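# Use held tongs to bag the long loaf

## Task

Using the tongs that one gripper is already holding, and never touching the long loaf with the robot itself, get the loaf into the paper bag. At the end the bag must be upright and open, the tongs must not be touching or inside the bag, and the jar must be upright on the tray. The score drops if the loaf falls from noticeably higher than the bag's height, or if the bag is dropped or set down hard.

## Robot and tools

Robot: two arms, left_arm and right_arm, each ending in a parallel gripper. One of the grippers starts out already holding the tongs. The fingers point along the gripper's +z axis and close along its y axis. end_effector_position is the point between the finger pads, about 1 cm short of the fingertips.

Frames: every hand position, quaternion and target of an arm is given in that arm's own base frame. Fixed cameras and the table use the scene frame: origin at table-top height midway between the bases, +z up, +x out over the table, left_arm on the +y side. Calibrated bases in the scene frame: left_arm at (-0.026, +0.271, +0.015), right_arm at (-0.048, -0.321, +0.024), each turned only slightly about z. Reported poses can be off by a few centimetres.

Row layout, shared by execute_actions and move: one flat list of 16 numbers covering both arms, always sent in full even when only one arm moves. Order: left x, y, z (metres), qw, qx, qy, qz (w first), opening, then the same 8 for right. Position and quaternion together form an absolute pose in that arm's base frame, not an offset. Opening runs from -1 (closed) to +1 (fully open, 0.094 m). To hold an arm still, repeat its last reported pose exactly, and send the gripper's current opening again, since a 0 counts as a command. To keep an orientation fixed, repeat the same quaternion in every row.

execute_actions(actions, cameras): actions is a list of actions. Each action is a table of up to 15 rows, and each row runs for one 1/30 s step. A shorter table keeps its last row until 15 steps are done. Each target must lie within 0.6 m of that gripper's position at the start of the action, measured along each gripper axis, or the action is refused for both arms. Sending an empty list just returns the current state and images. cameras selects which images come back: omitted or ["all"] means all, [] means none.

move(target, speed, blend, opening_speed, blocking, cameras): drives each gripper in a straight line to an absolute pose. target is one 16-number row or a list of up to 15 rows, with no 0.6 m limit. speed is in m/s, from 0.002 to 2.9, default 0.25; rotation is capped at twice that value in rad/s. blend, in metres, rounds off the corners of a list. opening_speed sets how fast the openings change, per second on the -1..1 scale, at least 0.2; use a low value for gentle closing. If blocking=false the call returns after about 0.5 s and a later move replaces the running one. Paths do not avoid obstacles or the other arm. Keep paths away from an arm's own base. The result ends with a move: line. done means the arm rests within 10 mm and 2 degrees of the target. off_target, moving, held and fault are the other endings. limits=paced means the command was clipped; limits=held means a check held steps back. Neither done nor off_target tells you whether anything was touched.

wait(seconds 0-10): lets time pass while the last commands stay in force. stop(): brakes the running move to rest. zoom_image(camera, region [x0,y0,x1,y1] in pixels, at most 504x504): enlarges part of the latest image. Cameras: cam_head_left, cam_head_right, cam_high, cam_low, cam_left_wrist, cam_right_wrist, all 896x504. read_manual: licence text only. finished_scene(scene): ends the scene for good.

Result lines: end_effector_position and end_effector_quat_wxyz per arm; Hand target, which may stop short of what was commanded, so send the rest afterwards; Tool commands; grip_measured, on the opening scale and up to about 2.7 mm wide when empty; grip_effort_nm, gripper motor effort where negative means closing (not a pad force); Joint positions, whose last number is the opening in metres; joint torques, where numbers 1-3 wrap at ±28 N m; Joint velocities, possibly shown as within noise. A MOTOR HOT line appears at 75 °C, and at 90 °C a fault folds that arm away for the rest of the scene. Holding loads, reaching far out or pushing against an unreachable pose heats the motors.

Control details: orientation commands are clipped to within 40 degrees of the measured orientation at each step. Friction can leave a gripper a centimetre or more off its target with nothing touching. A tight squeeze reads a little below the part's width. To release, command an opening well above grip_measured. Time passes while you think.

Things to avoid: letting go of the tongs; dropping the loaf from high above the bag (lower it to the rim first); knocking over or dropping the bag or jar, or setting them down hard; pushing anything off the table; fast contacts and hard presses; any collision or squeeze between the two arms, including one gripper closing on the other's fingers. Before finishing, pull the tongs clear of the bag and check that the bag is open and upright and the jar is standing on the tray.

Each tool is called after ">>>" as name(argument=value, ...) on one line, values as JSON.

## Session

>>> execute_actions(actions=[])

Scene clock: 0.00 s.
left_arm: end_effector_position=(+0.3495, +0.1734, +0.2056) grip_measured=-0.281 grip_effort_nm=n/a end_effector_quat_wxyz=(+0.312, -0.084, +0.946, +0.026) | right_arm: end_effector_position=(+0.3816, +0.0009, +0.4072) grip_measured=+1.000 grip_effort_nm=n/a end_effector_quat_wxyz=(+0.707, +0.000, +0.707, +0.000)
Joint positions: left_arm=[0.561 1.492 1.352 -0.829 0.227 0.313 0.034] | right_arm=[0 1.047 1.047 0 0 0 0.094]
Joint velocities: within noise
Joint torques (N m): no reading
Heat: left arm: 37 °C; right arm: 39 °C.
Hand target: left_arm +0.3496, +0.1726, +0.2094; +0.316, -0.083, +0.945, +0.026 | right_arm +0.3797, +0.0009, +0.4087; +0.707, +0.000, +0.707, +0.000
Tool commands: left_gripper/opening=-0.28397 right_gripper/opening=+1.0

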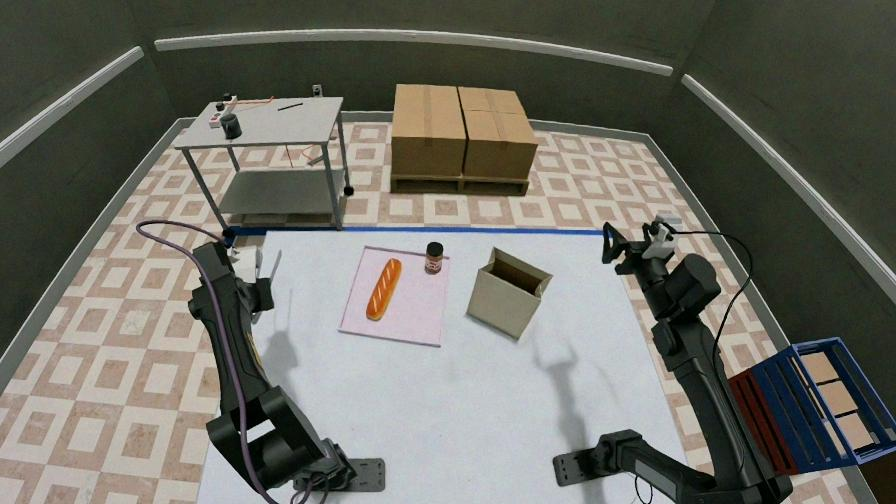

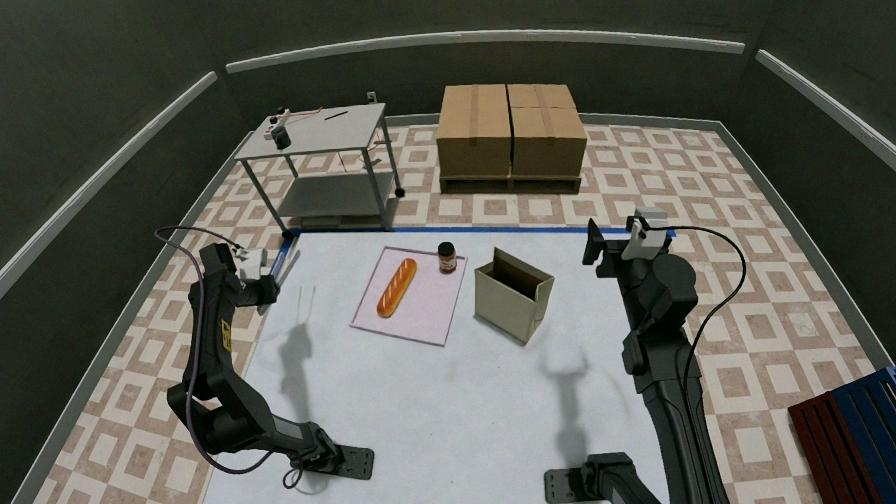

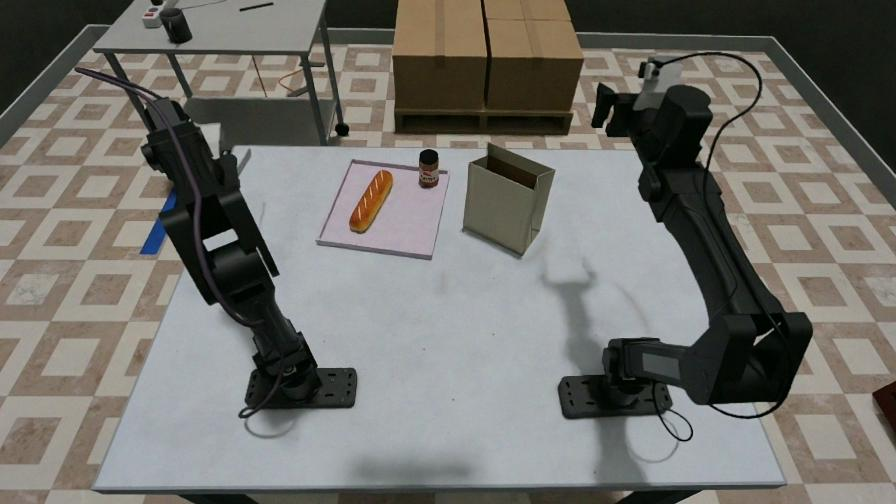

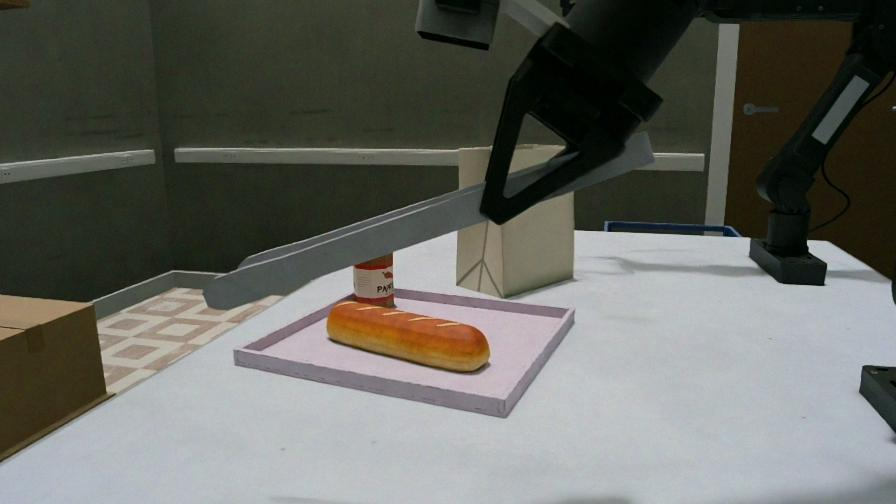

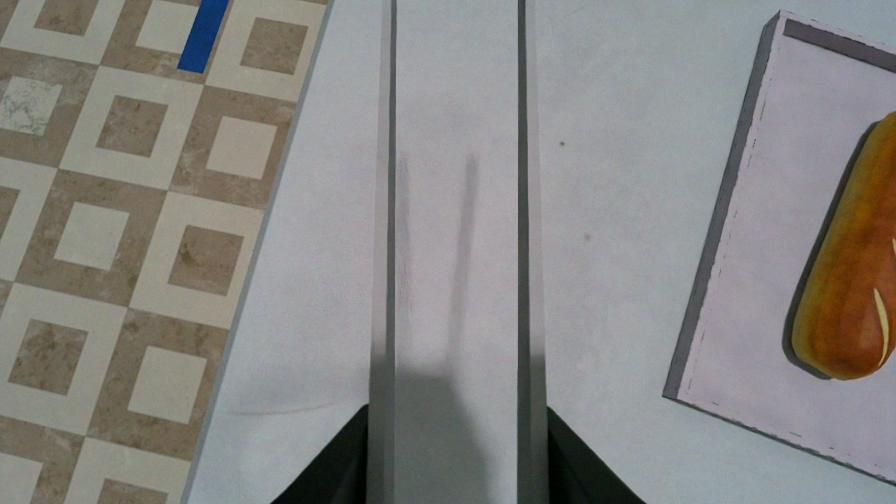

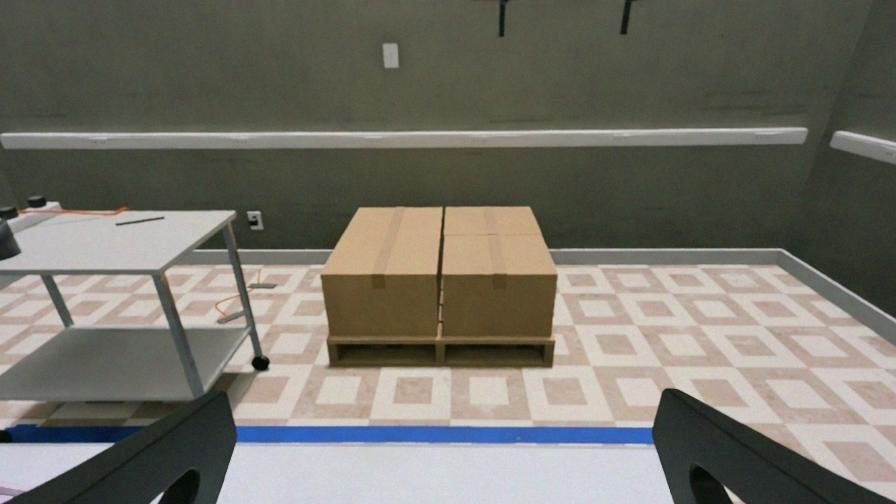

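>>> zoom_image(camera="cam_head_left", region=[180, 210, 380, 360])

>>> zoom_image(camera="cam_low", region=[190, 0, 690, 420])

>>> zoom_image(camera="cam_high", region=[300, 130, 580, 280])

Scaled by 2.520.

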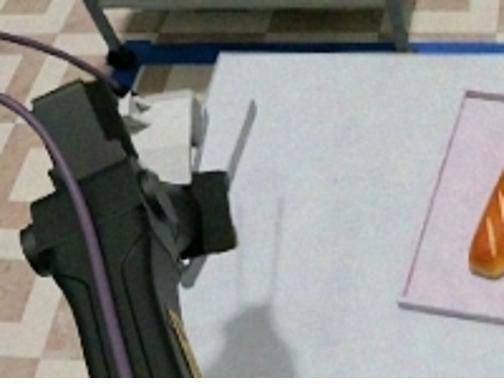

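Scaled by 1.008.

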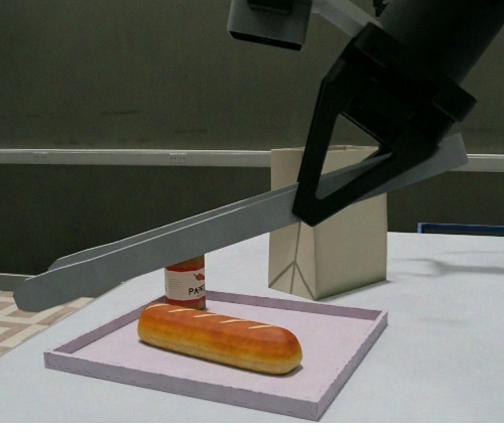

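Scaled by 1.800.

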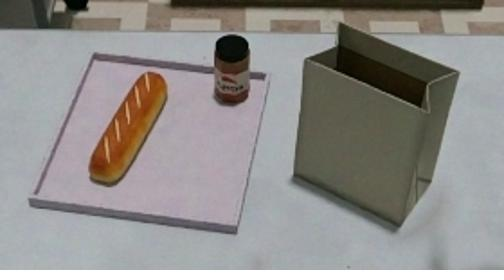

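>>> move(target=[0.425,-0.069,0.239,0.1292,0.138,0.9818,-0.0182,-0.28397,0.3816,0.0009,0.4072,0.7071,0,0.7071,0,1])

Scene clock: 100.33 s.
left_arm: end_effector_position=(+0.4197, -0.0708, +0.2425) grip_measured=-0.281 grip_effort_nm=-0.208 end_effector_quat_wxyz=(+0.140, +0.145, +0.979, -0.020) | right_arm: end_effector_position=(+0.3816, +0.0009, +0.4074) grip_measured=+1.000 grip_effort_nm=0.017 end_effector_quat_wxyz=(+0.707, +0.000, +0.707, +0.000)
Joint positions: left_arm=[-0.154 2.036 2.321 -1.574 0.037 0.135 0.034] | right_arm=[0 1.047 1.047 0.001 0 0 0.094]
Joint torques (N m): left_arm=[0.43 -9.68 7.42 0.74 0.02 -0.05] | right_arm=[-0.1 -2.81 8.81 1.93 -0.01 -0.01]
Heat: left arm: 43 °C; right arm: 46 °C.
Hand target: left_arm +0.4247, -0.0690, +0.2387; +0.136, +0.138, +0.981, -0.018 | right_arm +0.3816, +0.0008, +0.4071; +0.707, +0.000, +0.707, +0.000
Off the commanded pose: left_arm 0.007 m, 2 deg | right_arm 0.000 m, 0 deg.
joint sent to its limit (left arm) — joint 4 (wrist pitch), lower limit. The joint targets still meet the commanded pose.
move: done
cam_left_wrist: T_world_to_cam=[[-0.287669, -0.957025, -0.036738, 0.0677406], [-0.946579, 0.278274, 0.162945, 0.415991], [-0.145719, 0.0816496, -0.985951, 0.395836], [0, 0, 0, 1]] pos_world=[0.470936, -0.0832496, 0.32498]
cam_right_wrist: T_world_to_cam=[[-0.00467258, -0.99984, 0.0172569, -0.00296476], [-0.425271, -0.0136319, -0.904963, 0.570735], [0.905054, -0.0115674, -0.425139, -0.0842118], [0, 0, 0, 1]] pos_world=[0.318919, 0.0038418, 0.480743]

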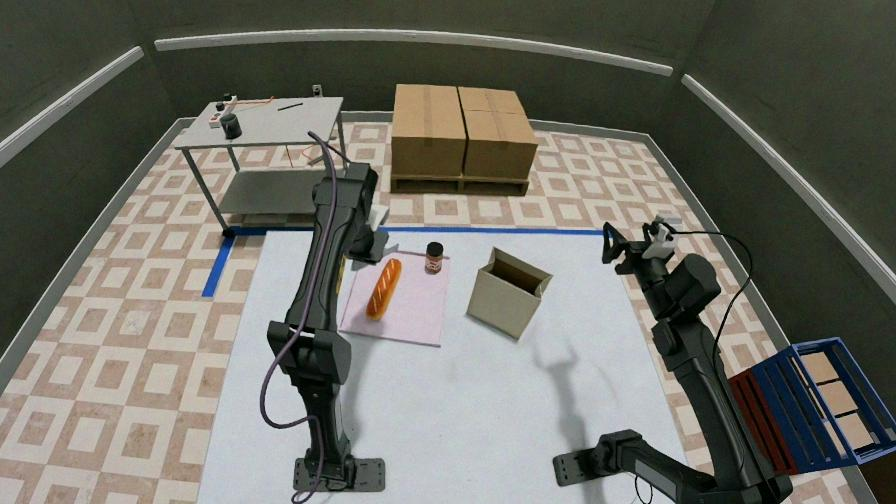

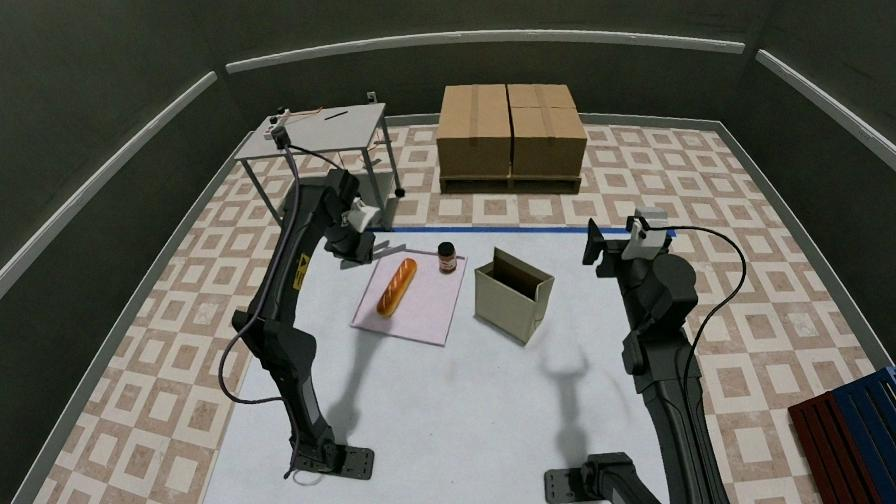

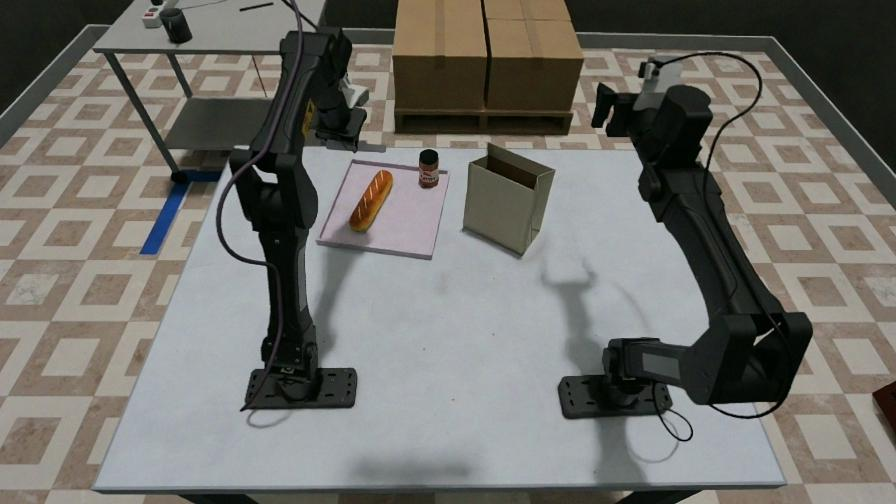

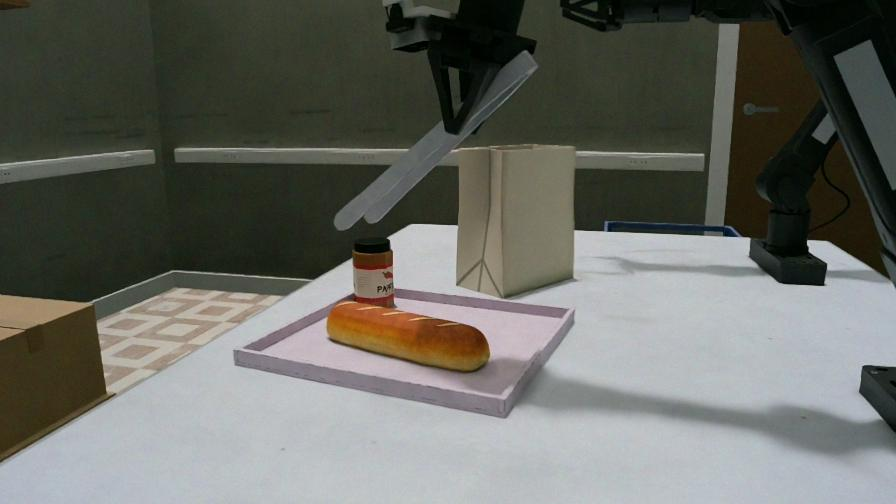

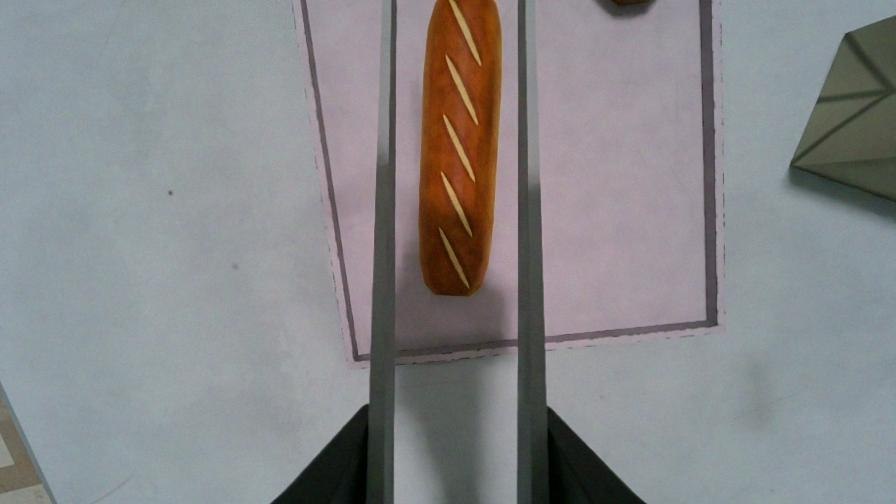

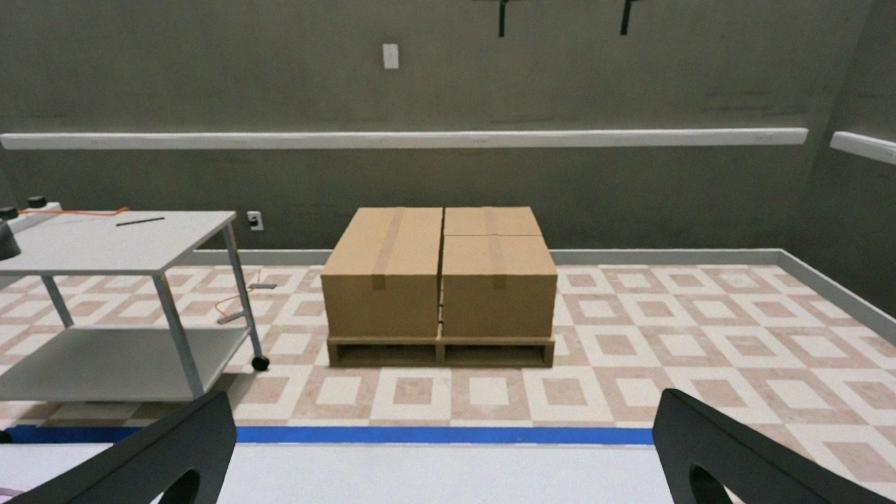

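>>> move(target=[0.441,-0.073,0.135,0.1292,0.138,0.9818,-0.0182,-0.28397,0.3816,0.0009,0.4072,0.7071,0,0.7071,0,1], speed=0.12, cameras=["cam_low","cam_left_wrist"])

>>> zoom_image(camera="cam_low", region=[200, 130, 600, 450])

Scene clock: 117.47 s.
left_arm: end_effector_position=(+0.4396, -0.0737, +0.1281) grip_measured=-0.281 grip_effort_nm=-0.212 end_effector_quat_wxyz=(+0.113, +0.143, +0.983, -0.019) | right_arm: end_effector_position=(+0.3816, +0.0009, +0.4076) grip_measured=+1.000 grip_effort_nm=0.002 end_effector_quat_wxyz=(+0.708, +0.000, +0.707, +0.000)
Joint positions: left_arm=[-0.154 2.036 1.857 -1.166 0.036 0.132 0.034] | right_arm=[0 1.047 1.047 0.001 0 0 0.094]
Joint torques (N m): left_arm=[-0.01 -15.61 4.52 0.97 -0.02 -0.09] | right_arm=[-0.1 -2.82 8.8 1.91 -0.01 -0.01]
Heat: left arm: 44 °C; right arm: 46 °C.
Hand target: left_arm +0.4409, -0.0731, +0.1350; +0.129, +0.138, +0.982, -0.018 | right_arm +0.3816, +0.0008, +0.4072; +0.707, +0.000, +0.707, +0.000
Off the commanded pose: left_arm 0.007 m, 2 deg | right_arm 0.000 m, 0 deg.
move: done
cam_left_wrist: T_world_to_cam=[[-0.286453, -0.957651, -0.0291344, 0.0648443], [-0.936958, 0.273651, 0.217312, 0.442723], [-0.200137, 0.0895473, -0.975667, 0.309423], [0, 0, 0, 1]] pos_world=[0.495314, -0.0867615, 0.207574]

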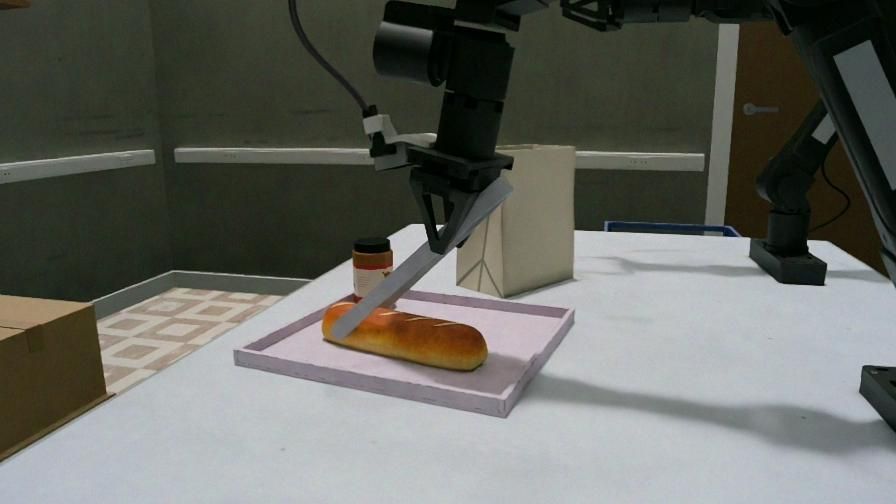

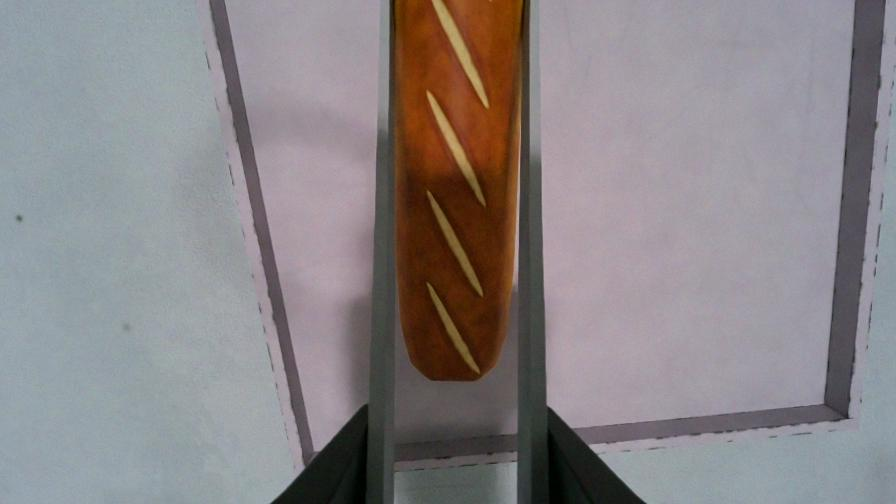

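Scaled by 1.260.

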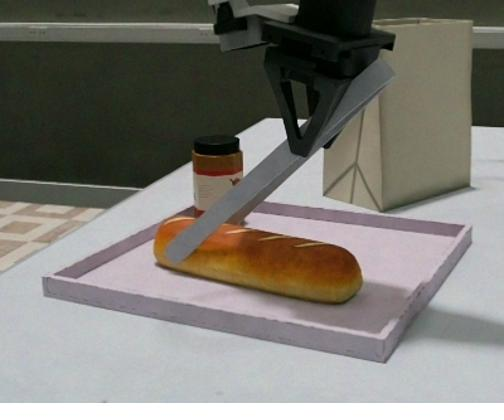

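>>> move(target=[[0.422,-0.068,0.129,0.1292,0.138,0.9818,-0.0182,-0.28397,0.3816,0.0009,0.4072,0.7071,0,0.7071,0,1],[0.422,-0.068,0.129,0.1292,0.138,0.9818,-0.0182,-0.42,0.3816,0.0009,0.4072,0.7071,0,0.7071,0,1]], speed=0.1, opening_speed=0.2, cameras=["cam_low","cam_left_wrist"])

>>> zoom_image(camera="cam_low", region=[200, 130, 600, 450])

Scene clock: 126.60 s.
left_arm: end_effector_position=(+0.4222, -0.0709, +0.1157) grip_measured=-0.414 grip_effort_nm=-0.388 end_effector_quat_wxyz=(+0.108, +0.143, +0.984, -0.019) | right_arm: end_effector_position=(+0.3816, +0.0009, +0.4076) grip_measured=+1.000 grip_effort_nm=0.002 end_effector_quat_wxyz=(+0.708, +0.000, +0.706, +0.000)
Joint positions: left_arm=[-0.154 1.971 1.717 -1.101 0.035 0.132 0.028] | right_arm=[0 1.047 1.047 0.002 0 0 0.094]
Joint torques (N m): left_arm=[0.44 -16.51 4.26 0.88 0.02 -0.02] | right_arm=[-0.1 -2.81 8.8 1.91 -0.01 -0.01]
Heat: left arm: 48 °C; right arm: 46 °C.
Hand target: left_arm +0.4220, -0.0681, +0.1288; +0.129, +0.138, +0.982, -0.018 | right_arm +0.3816, +0.0008, +0.4072; +0.707, +0.000, +0.707, +0.000
Off the commanded pose: left_arm 0.014 m, 3 deg | right_arm 0.000 m, 0 deg.
move: off_target (left_arm); target 2's new opening was sent with left_arm's hand 0.014 m and 3 deg from that target
cam_left_wrist: T_world_to_cam=[[-0.286604, -0.957628, -0.0284191, 0.0622611], [-0.934756, 0.273011, 0.227369, 0.426299], [-0.209976, 0.0917298, -0.973394, 0.29765], [0, 0, 0, 1]] pos_world=[0.478829, -0.0840648, 0.194573]

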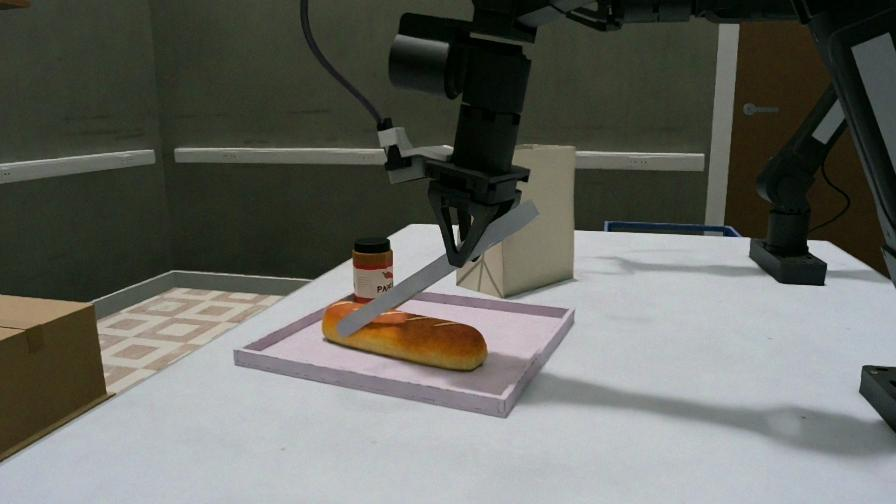

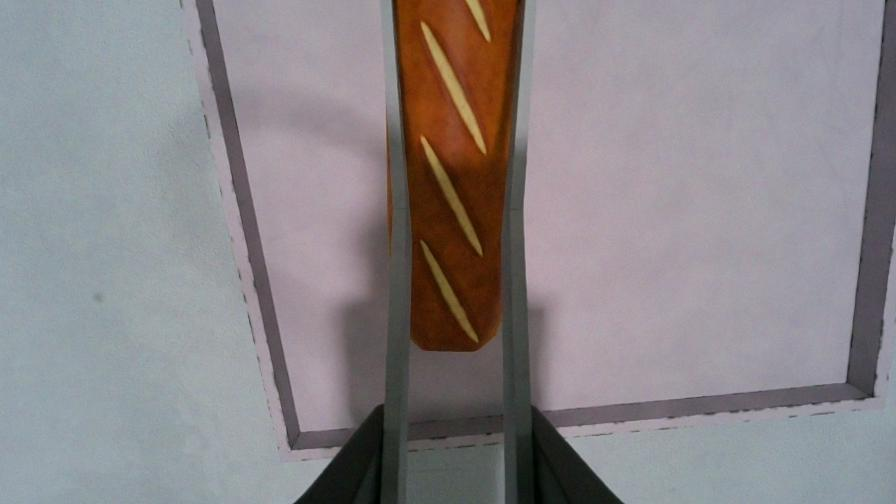

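Scaled by 1.260.

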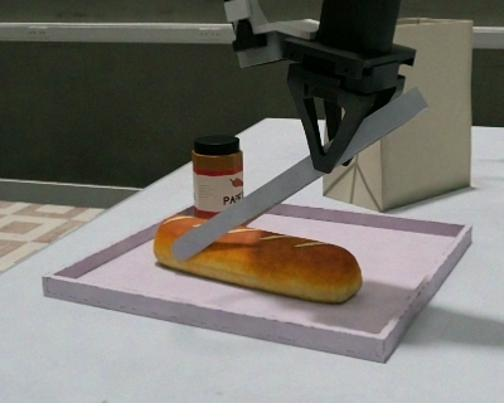

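>>> move(target=[0.422,-0.068,0.129,0.1292,0.138,0.9818,-0.0182,-0.55,0.3816,0.0009,0.4072,0.7071,0,0.7071,0,1], opening_speed=0.2, cameras=["cam_low","cam_left_wrist"])

>>> move(target=[0.422,-0.068,0.16,0.1292,0.138,0.9818,-0.0182,-0.55,0.3816,0.0009,0.4072,0.7071,0,0.7071,0,1], speed=0.06, cameras=["cam_low","cam_left_wrist"])

Scene clock: 144.60 s.
left_arm: end_effector_position=(+0.4222, -0.0709, +0.1157) grip_measured=-0.550 grip_effort_nm=-0.862 end_effector_quat_wxyz=(+0.108, +0.143, +0.984, -0.019) | right_arm: end_effector_position=(+0.3816, +0.0009, +0.4077) grip_measured=+1.000 grip_effort_nm=0.012 end_effector_quat_wxyz=(+0.708, +0.000, +0.706, +0.000)
Joint positions: left_arm=[-0.154 1.971 1.717 -1.101 0.035 0.132 0.021] | right_arm=[0 1.047 1.047 0.002 0 0 0.094]
Joint velocities: left_arm=[-0.002 -0.007 0.012 0.007 -0.022 0.007 -0.004] | right_arm=[within noise]
Joint torques (N m): left_arm=[0.59 -16.68 4.22 0.9 0.01 -0.02] | right_arm=[-0.1 -2.81 8.8 1.91 -0.01 -0.01]
Heat: left arm: 52 °C; right arm: 46 °C.
Hand target: left_arm +0.4220, -0.0681, +0.1288; +0.129, +0.138, +0.982, -0.018 | right_arm +0.3816, +0.0008, +0.4072; +0.707, +0.000, +0.707, +0.000
Off the commanded pose: left_arm 0.014 m, 3 deg | right_arm 0.001 m, 0 deg.
move: off_target (left_arm)
cam_left_wrist: T_world_to_cam=[[-0.286604, -0.957628, -0.0284191, 0.0622611], [-0.934756, 0.273011, 0.227369, 0.426299], [-0.209976, 0.0917298, -0.973394, 0.29765], [0, 0, 0, 1]] pos_world=[0.478829, -0.0840648, 0.194573]

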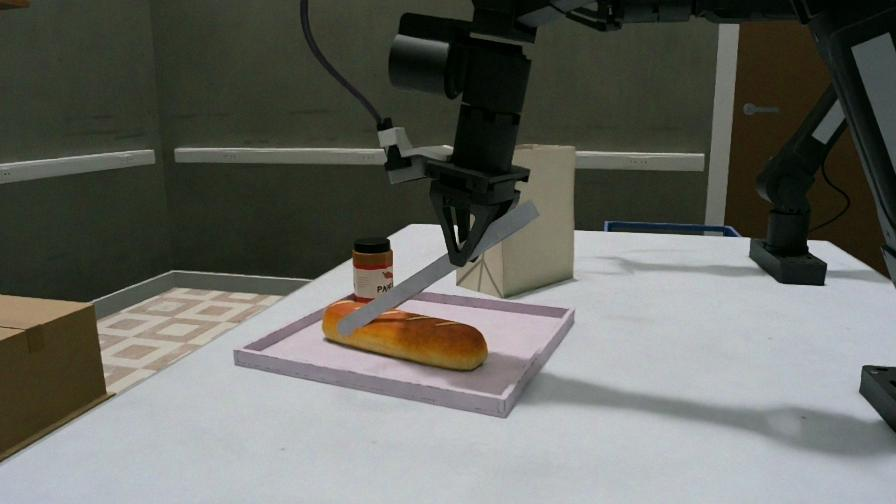

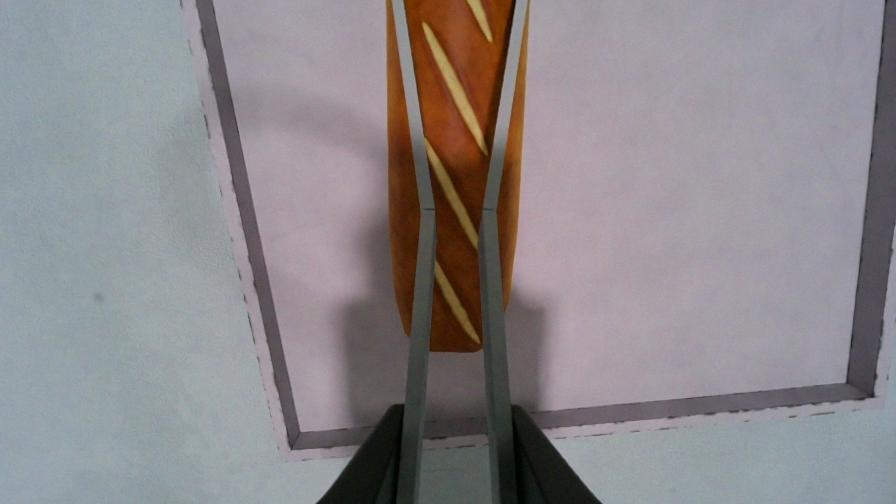

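Scene clock: 145.80 s.
left_arm: end_effector_position=(+0.4158, -0.0699, +0.1335) grip_measured=-0.546 grip_effort_nm=-0.750 end_effector_quat_wxyz=(+0.095, +0.143, +0.985, -0.019) | right_arm: end_effector_position=(+0.3816, +0.0009, +0.4077) grip_measured=+1.000 grip_effort_nm=0.002 end_effector_quat_wxyz=(+0.708, +0.000, +0.706, +0.000)
Joint positions: left_arm=[-0.154 1.971 1.793 -1.201 0.035 0.132 0.021] | right_arm=[0 1.047 1.047 0.002 0 0 0.094]
Joint torques (N m): left_arm=[0.55 -15.99 8.23 0.61 0.01 0] | right_arm=[-0.1 -2.81 8.8 1.91 -0.01 -0.01]
Heat: left arm: 52 °C; right arm: 46 °C.
Hand target: left_arm +0.4212, -0.0680, +0.1596; +0.129, +0.138, +0.982, -0.018 | right_arm +0.3816, +0.0008, +0.4072; +0.707, +0.000, +0.707, +0.000
Off the commanded pose: left_arm 0.027 m, 4 deg | right_arm 0.001 m, 0 deg.
move: off_target (left_arm)
cam_left_wrist: T_world_to_cam=[[-0.287264, -0.957524, -0.0250251, 0.0616896], [-0.928897, 0.27211, 0.25121, 0.410232], [-0.23373, 0.0954093, -0.967609, 0.322939], [0, 0, 0, 1]] pos_world=[0.474265, -0.0833704, 0.210969]

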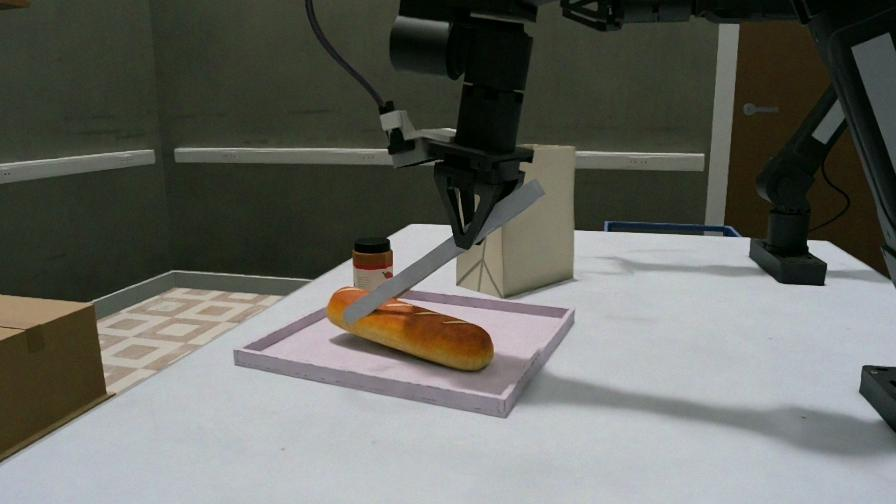

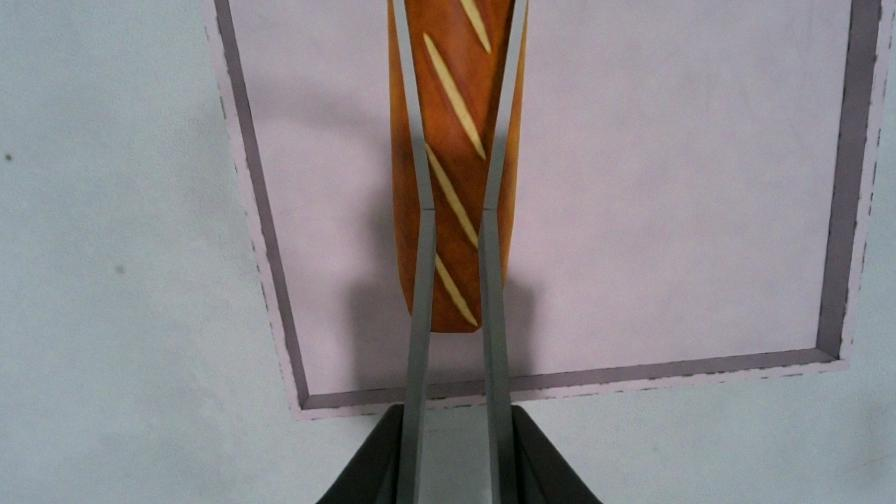

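>>> move(target=[[0.42,-0.069,0.25,0.2978,0.1328,0.9445,-0.0419,-0.55,0.3816,0.0009,0.4072,0.7071,0,0.7071,0,1],[0.42,-0.069,0.34,0.568,0.114,0.8112,-0.0798,-0.55,0.3816,0.0009,0.4072,0.7071,0,0.7071,0,1]], speed=0.15, cameras=["cam_low","cam_left_wrist","cam_high"])

Scene clock: 167.03 s.
left_arm: end_effector_position=(+0.4238, -0.0700, +0.3232) grip_measured=-0.548 grip_effort_nm=-0.803 end_effector_quat_wxyz=(+0.542, +0.117, +0.829, -0.076) | right_arm: end_effector_position=(+0.3816, +0.0009, +0.4078) grip_measured=+1.000 grip_effort_nm=0.002 end_effector_quat_wxyz=(+0.708, +0.000, +0.706, +0.000)
Joint positions: left_arm=[-0.097 1.328 1.282 -0.374 0.167 0.075 0.021] | right_arm=[0 1.047 1.047 0.003 0 0 0.094]
Joint velocities: left_arm=[-0.007 0.002 -0.007 0.037 -0.022 0.022 -0.004] | right_arm=[within noise]
Joint torques (N m): left_arm=[0.7 -9.72 5.22 2.14 0.15 -0.06] | right_arm=[-0.09 -2.81 8.8 1.91 -0.01 -0.01]
Heat: left arm: 53 °C; right arm: 47 °C.
Hand target: left_arm +0.4197, -0.0690, +0.3399; +0.567, +0.114, +0.812, -0.080 | right_arm +0.3816, +0.0008, +0.4072; +0.707, +0.000, +0.707, +0.000
Off the commanded pose: left_arm 0.017 m, 4 deg | right_arm 0.001 m, 0 deg.
move: off_target (left_arm)
cam_left_wrist: T_world_to_cam=[[-0.24969, -0.968088, -0.0214663, 0.0508773], [-0.731265, 0.203048, -0.651171, 0.573157], [0.634749, -0.146894, -0.758627, 0.0557259], [0, 0, 0, 1]] pos_world=[0.396461, -0.0589387, 0.41659]
Images, in order (width x height): cam_high 896x504, cam_low 896x504, cam_left_wrist 896x504.

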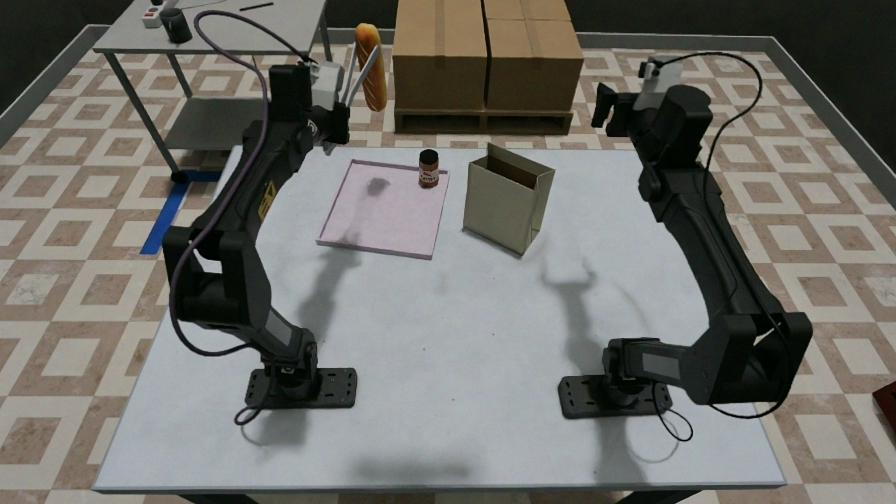

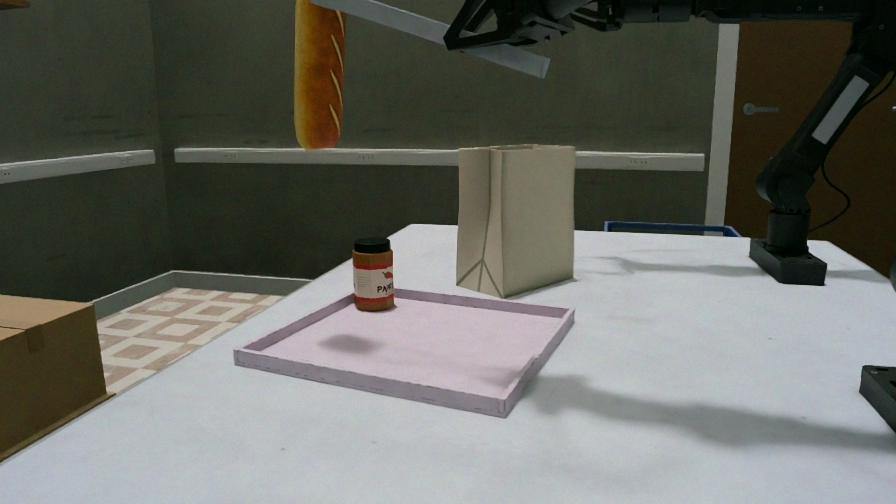

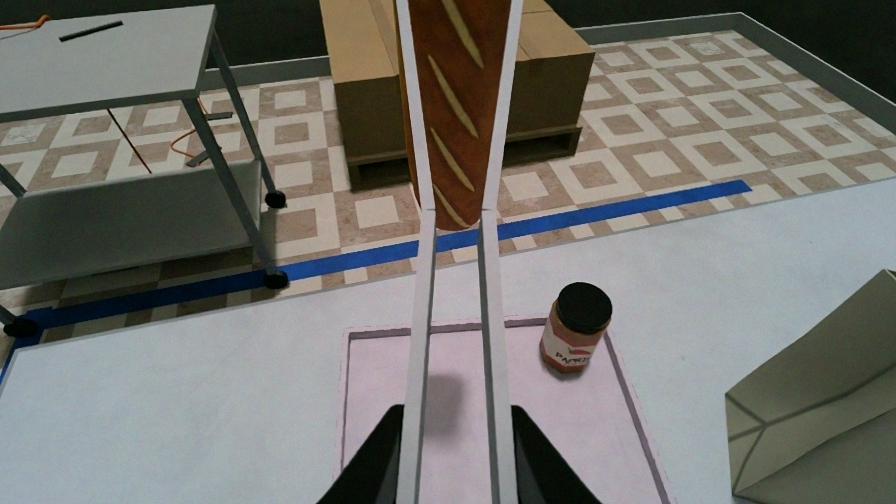

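>>> move(target=[[0.42,-0.069,0.42,0.568,0.114,0.8112,-0.0798,-0.55,0.3816,0.0009,0.4072,0.7071,0,0.7071,0,1],[0.39,-0.225,0.42,0.5401,0.2145,0.8007,-0.1447,-0.55,0.3816,0.0009,0.4072,0.7071,0,0.7071,0,1],[0.323,-0.32,0.42,0.5172,0.3153,0.7667,-0.2127,-0.55,0.3816,0.0009,0.4072,0.7071,0,0.7071,0,1]], speed=0.12, blend=0.03)

>>> zoom_image(camera="cam_high", region=[350, 0, 650, 280])

Scene clock: 186.53 s.
left_arm: end_effector_position=(+0.3187, -0.3161, +0.4027) grip_measured=-0.549 grip_effort_nm=-0.554 end_effector_quat_wxyz=(+0.499, +0.324, +0.777, -0.205) | right_arm: end_effector_position=(+0.3816, +0.0009, +0.4078) grip_measured=+1.000 grip_effort_nm=0.012 end_effector_quat_wxyz=(+0.708, +0.000, +0.706, +0.000)
Joint positions: left_arm=[-0.783 1.509 1.784 -0.706 0.001 0.007 0.021] | right_arm=[0 1.047 1.047 0.003 0 0 0.094]
Joint velocities: left_arm=[-0.017 -0.012 -0.017 0.007 0.037 -0.007 0.011] | right_arm=[within noise]
Joint torques (N m): left_arm=[-0.17 -6.19 9.25 1.97 -0.09 -0.03] | right_arm=[-0.1 -2.81 8.8 1.9 -0.01 -0.01]
Heat: left arm: 46 °C; right arm: 48 °C.
Hand target: left_arm +0.3224, -0.3193, +0.4198; +0.517, +0.315, +0.767, -0.213 | right_arm +0.3816, +0.0008, +0.4072; +0.707, +0.000, +0.707, +0.000
Off the commanded pose: left_arm 0.018 m, 3 deg | right_arm 0.001 m, 0 deg.
move: off_target (left_arm)
cam_left_wrist: T_world_to_cam=[[-0.688684, -0.724556, -0.0270805, 0.00716284], [-0.545913, 0.542742, -0.638287, 0.641114], [0.477173, -0.424795, -0.769322, 0.113355], [0, 0, 0, 1]] pos_world=[0.300835, -0.294617, 0.496616]
cam_right_wrist: T_world_to_cam=[[-0.00470645, -0.99984, 0.0172488, -0.00295749], [-0.423488, -0.013633, -0.905799, 0.570888], [0.90589, -0.0115678, -0.423356, -0.0850725], [0, 0, 0, 1]] pos_world=[0.318816, 0.0038418, 0.481145]

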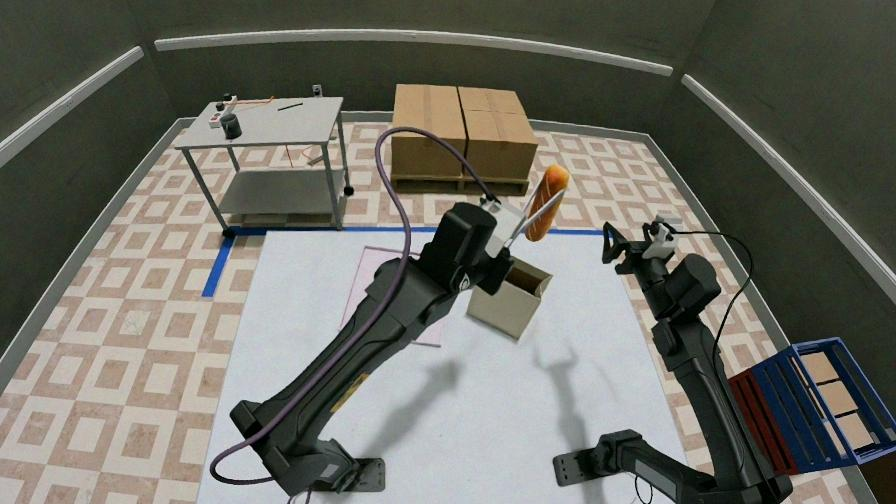

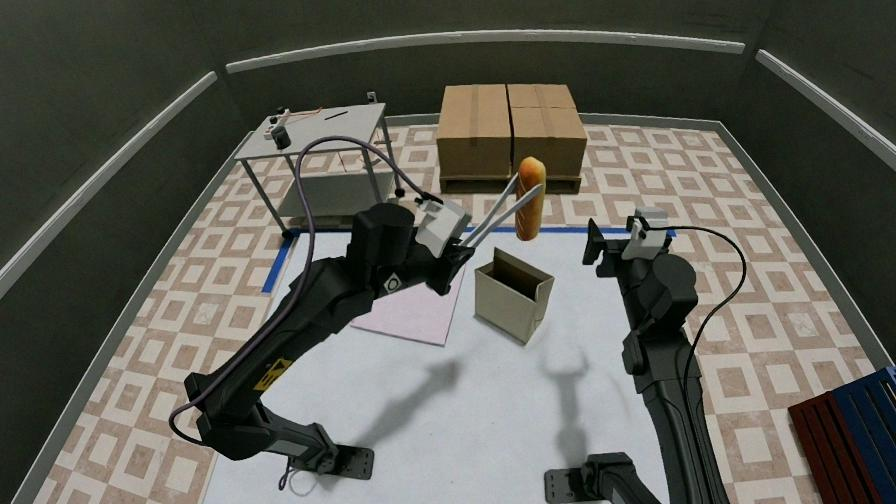

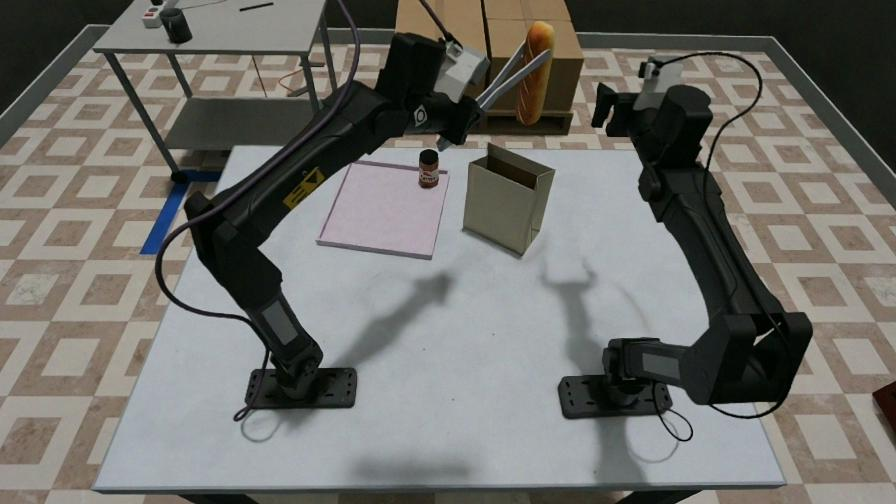

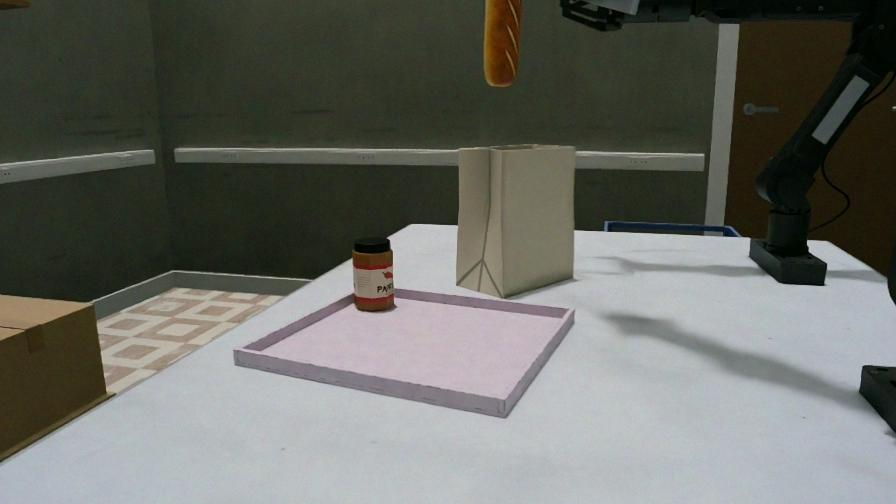

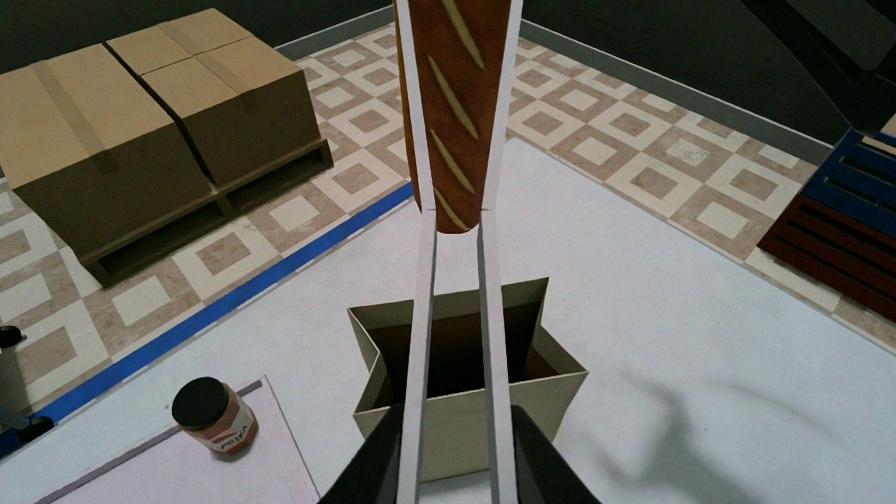

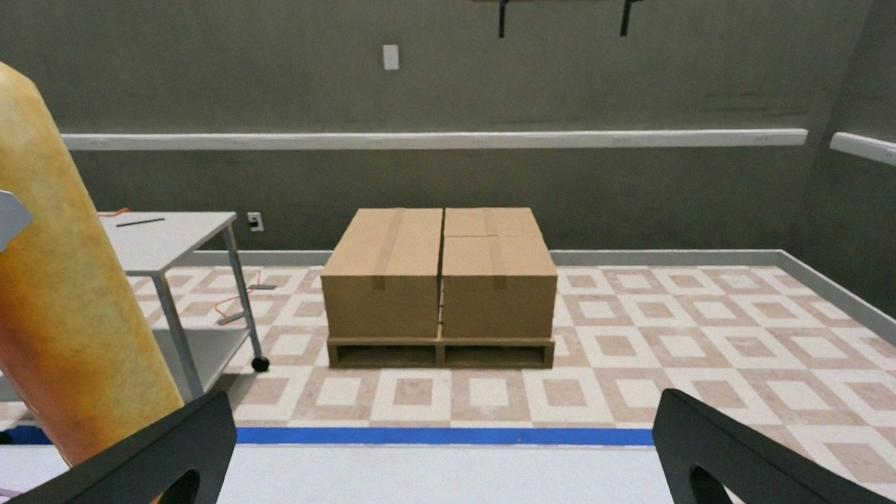

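Scaled by 1.680.

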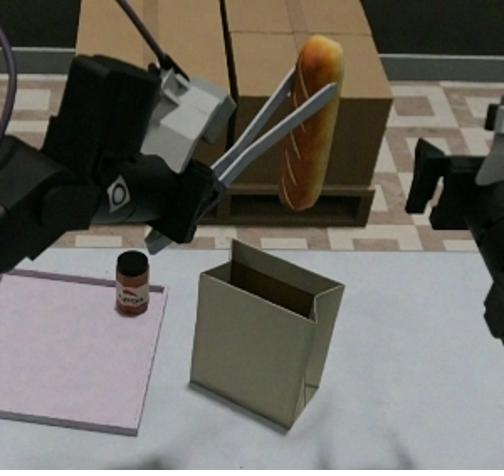

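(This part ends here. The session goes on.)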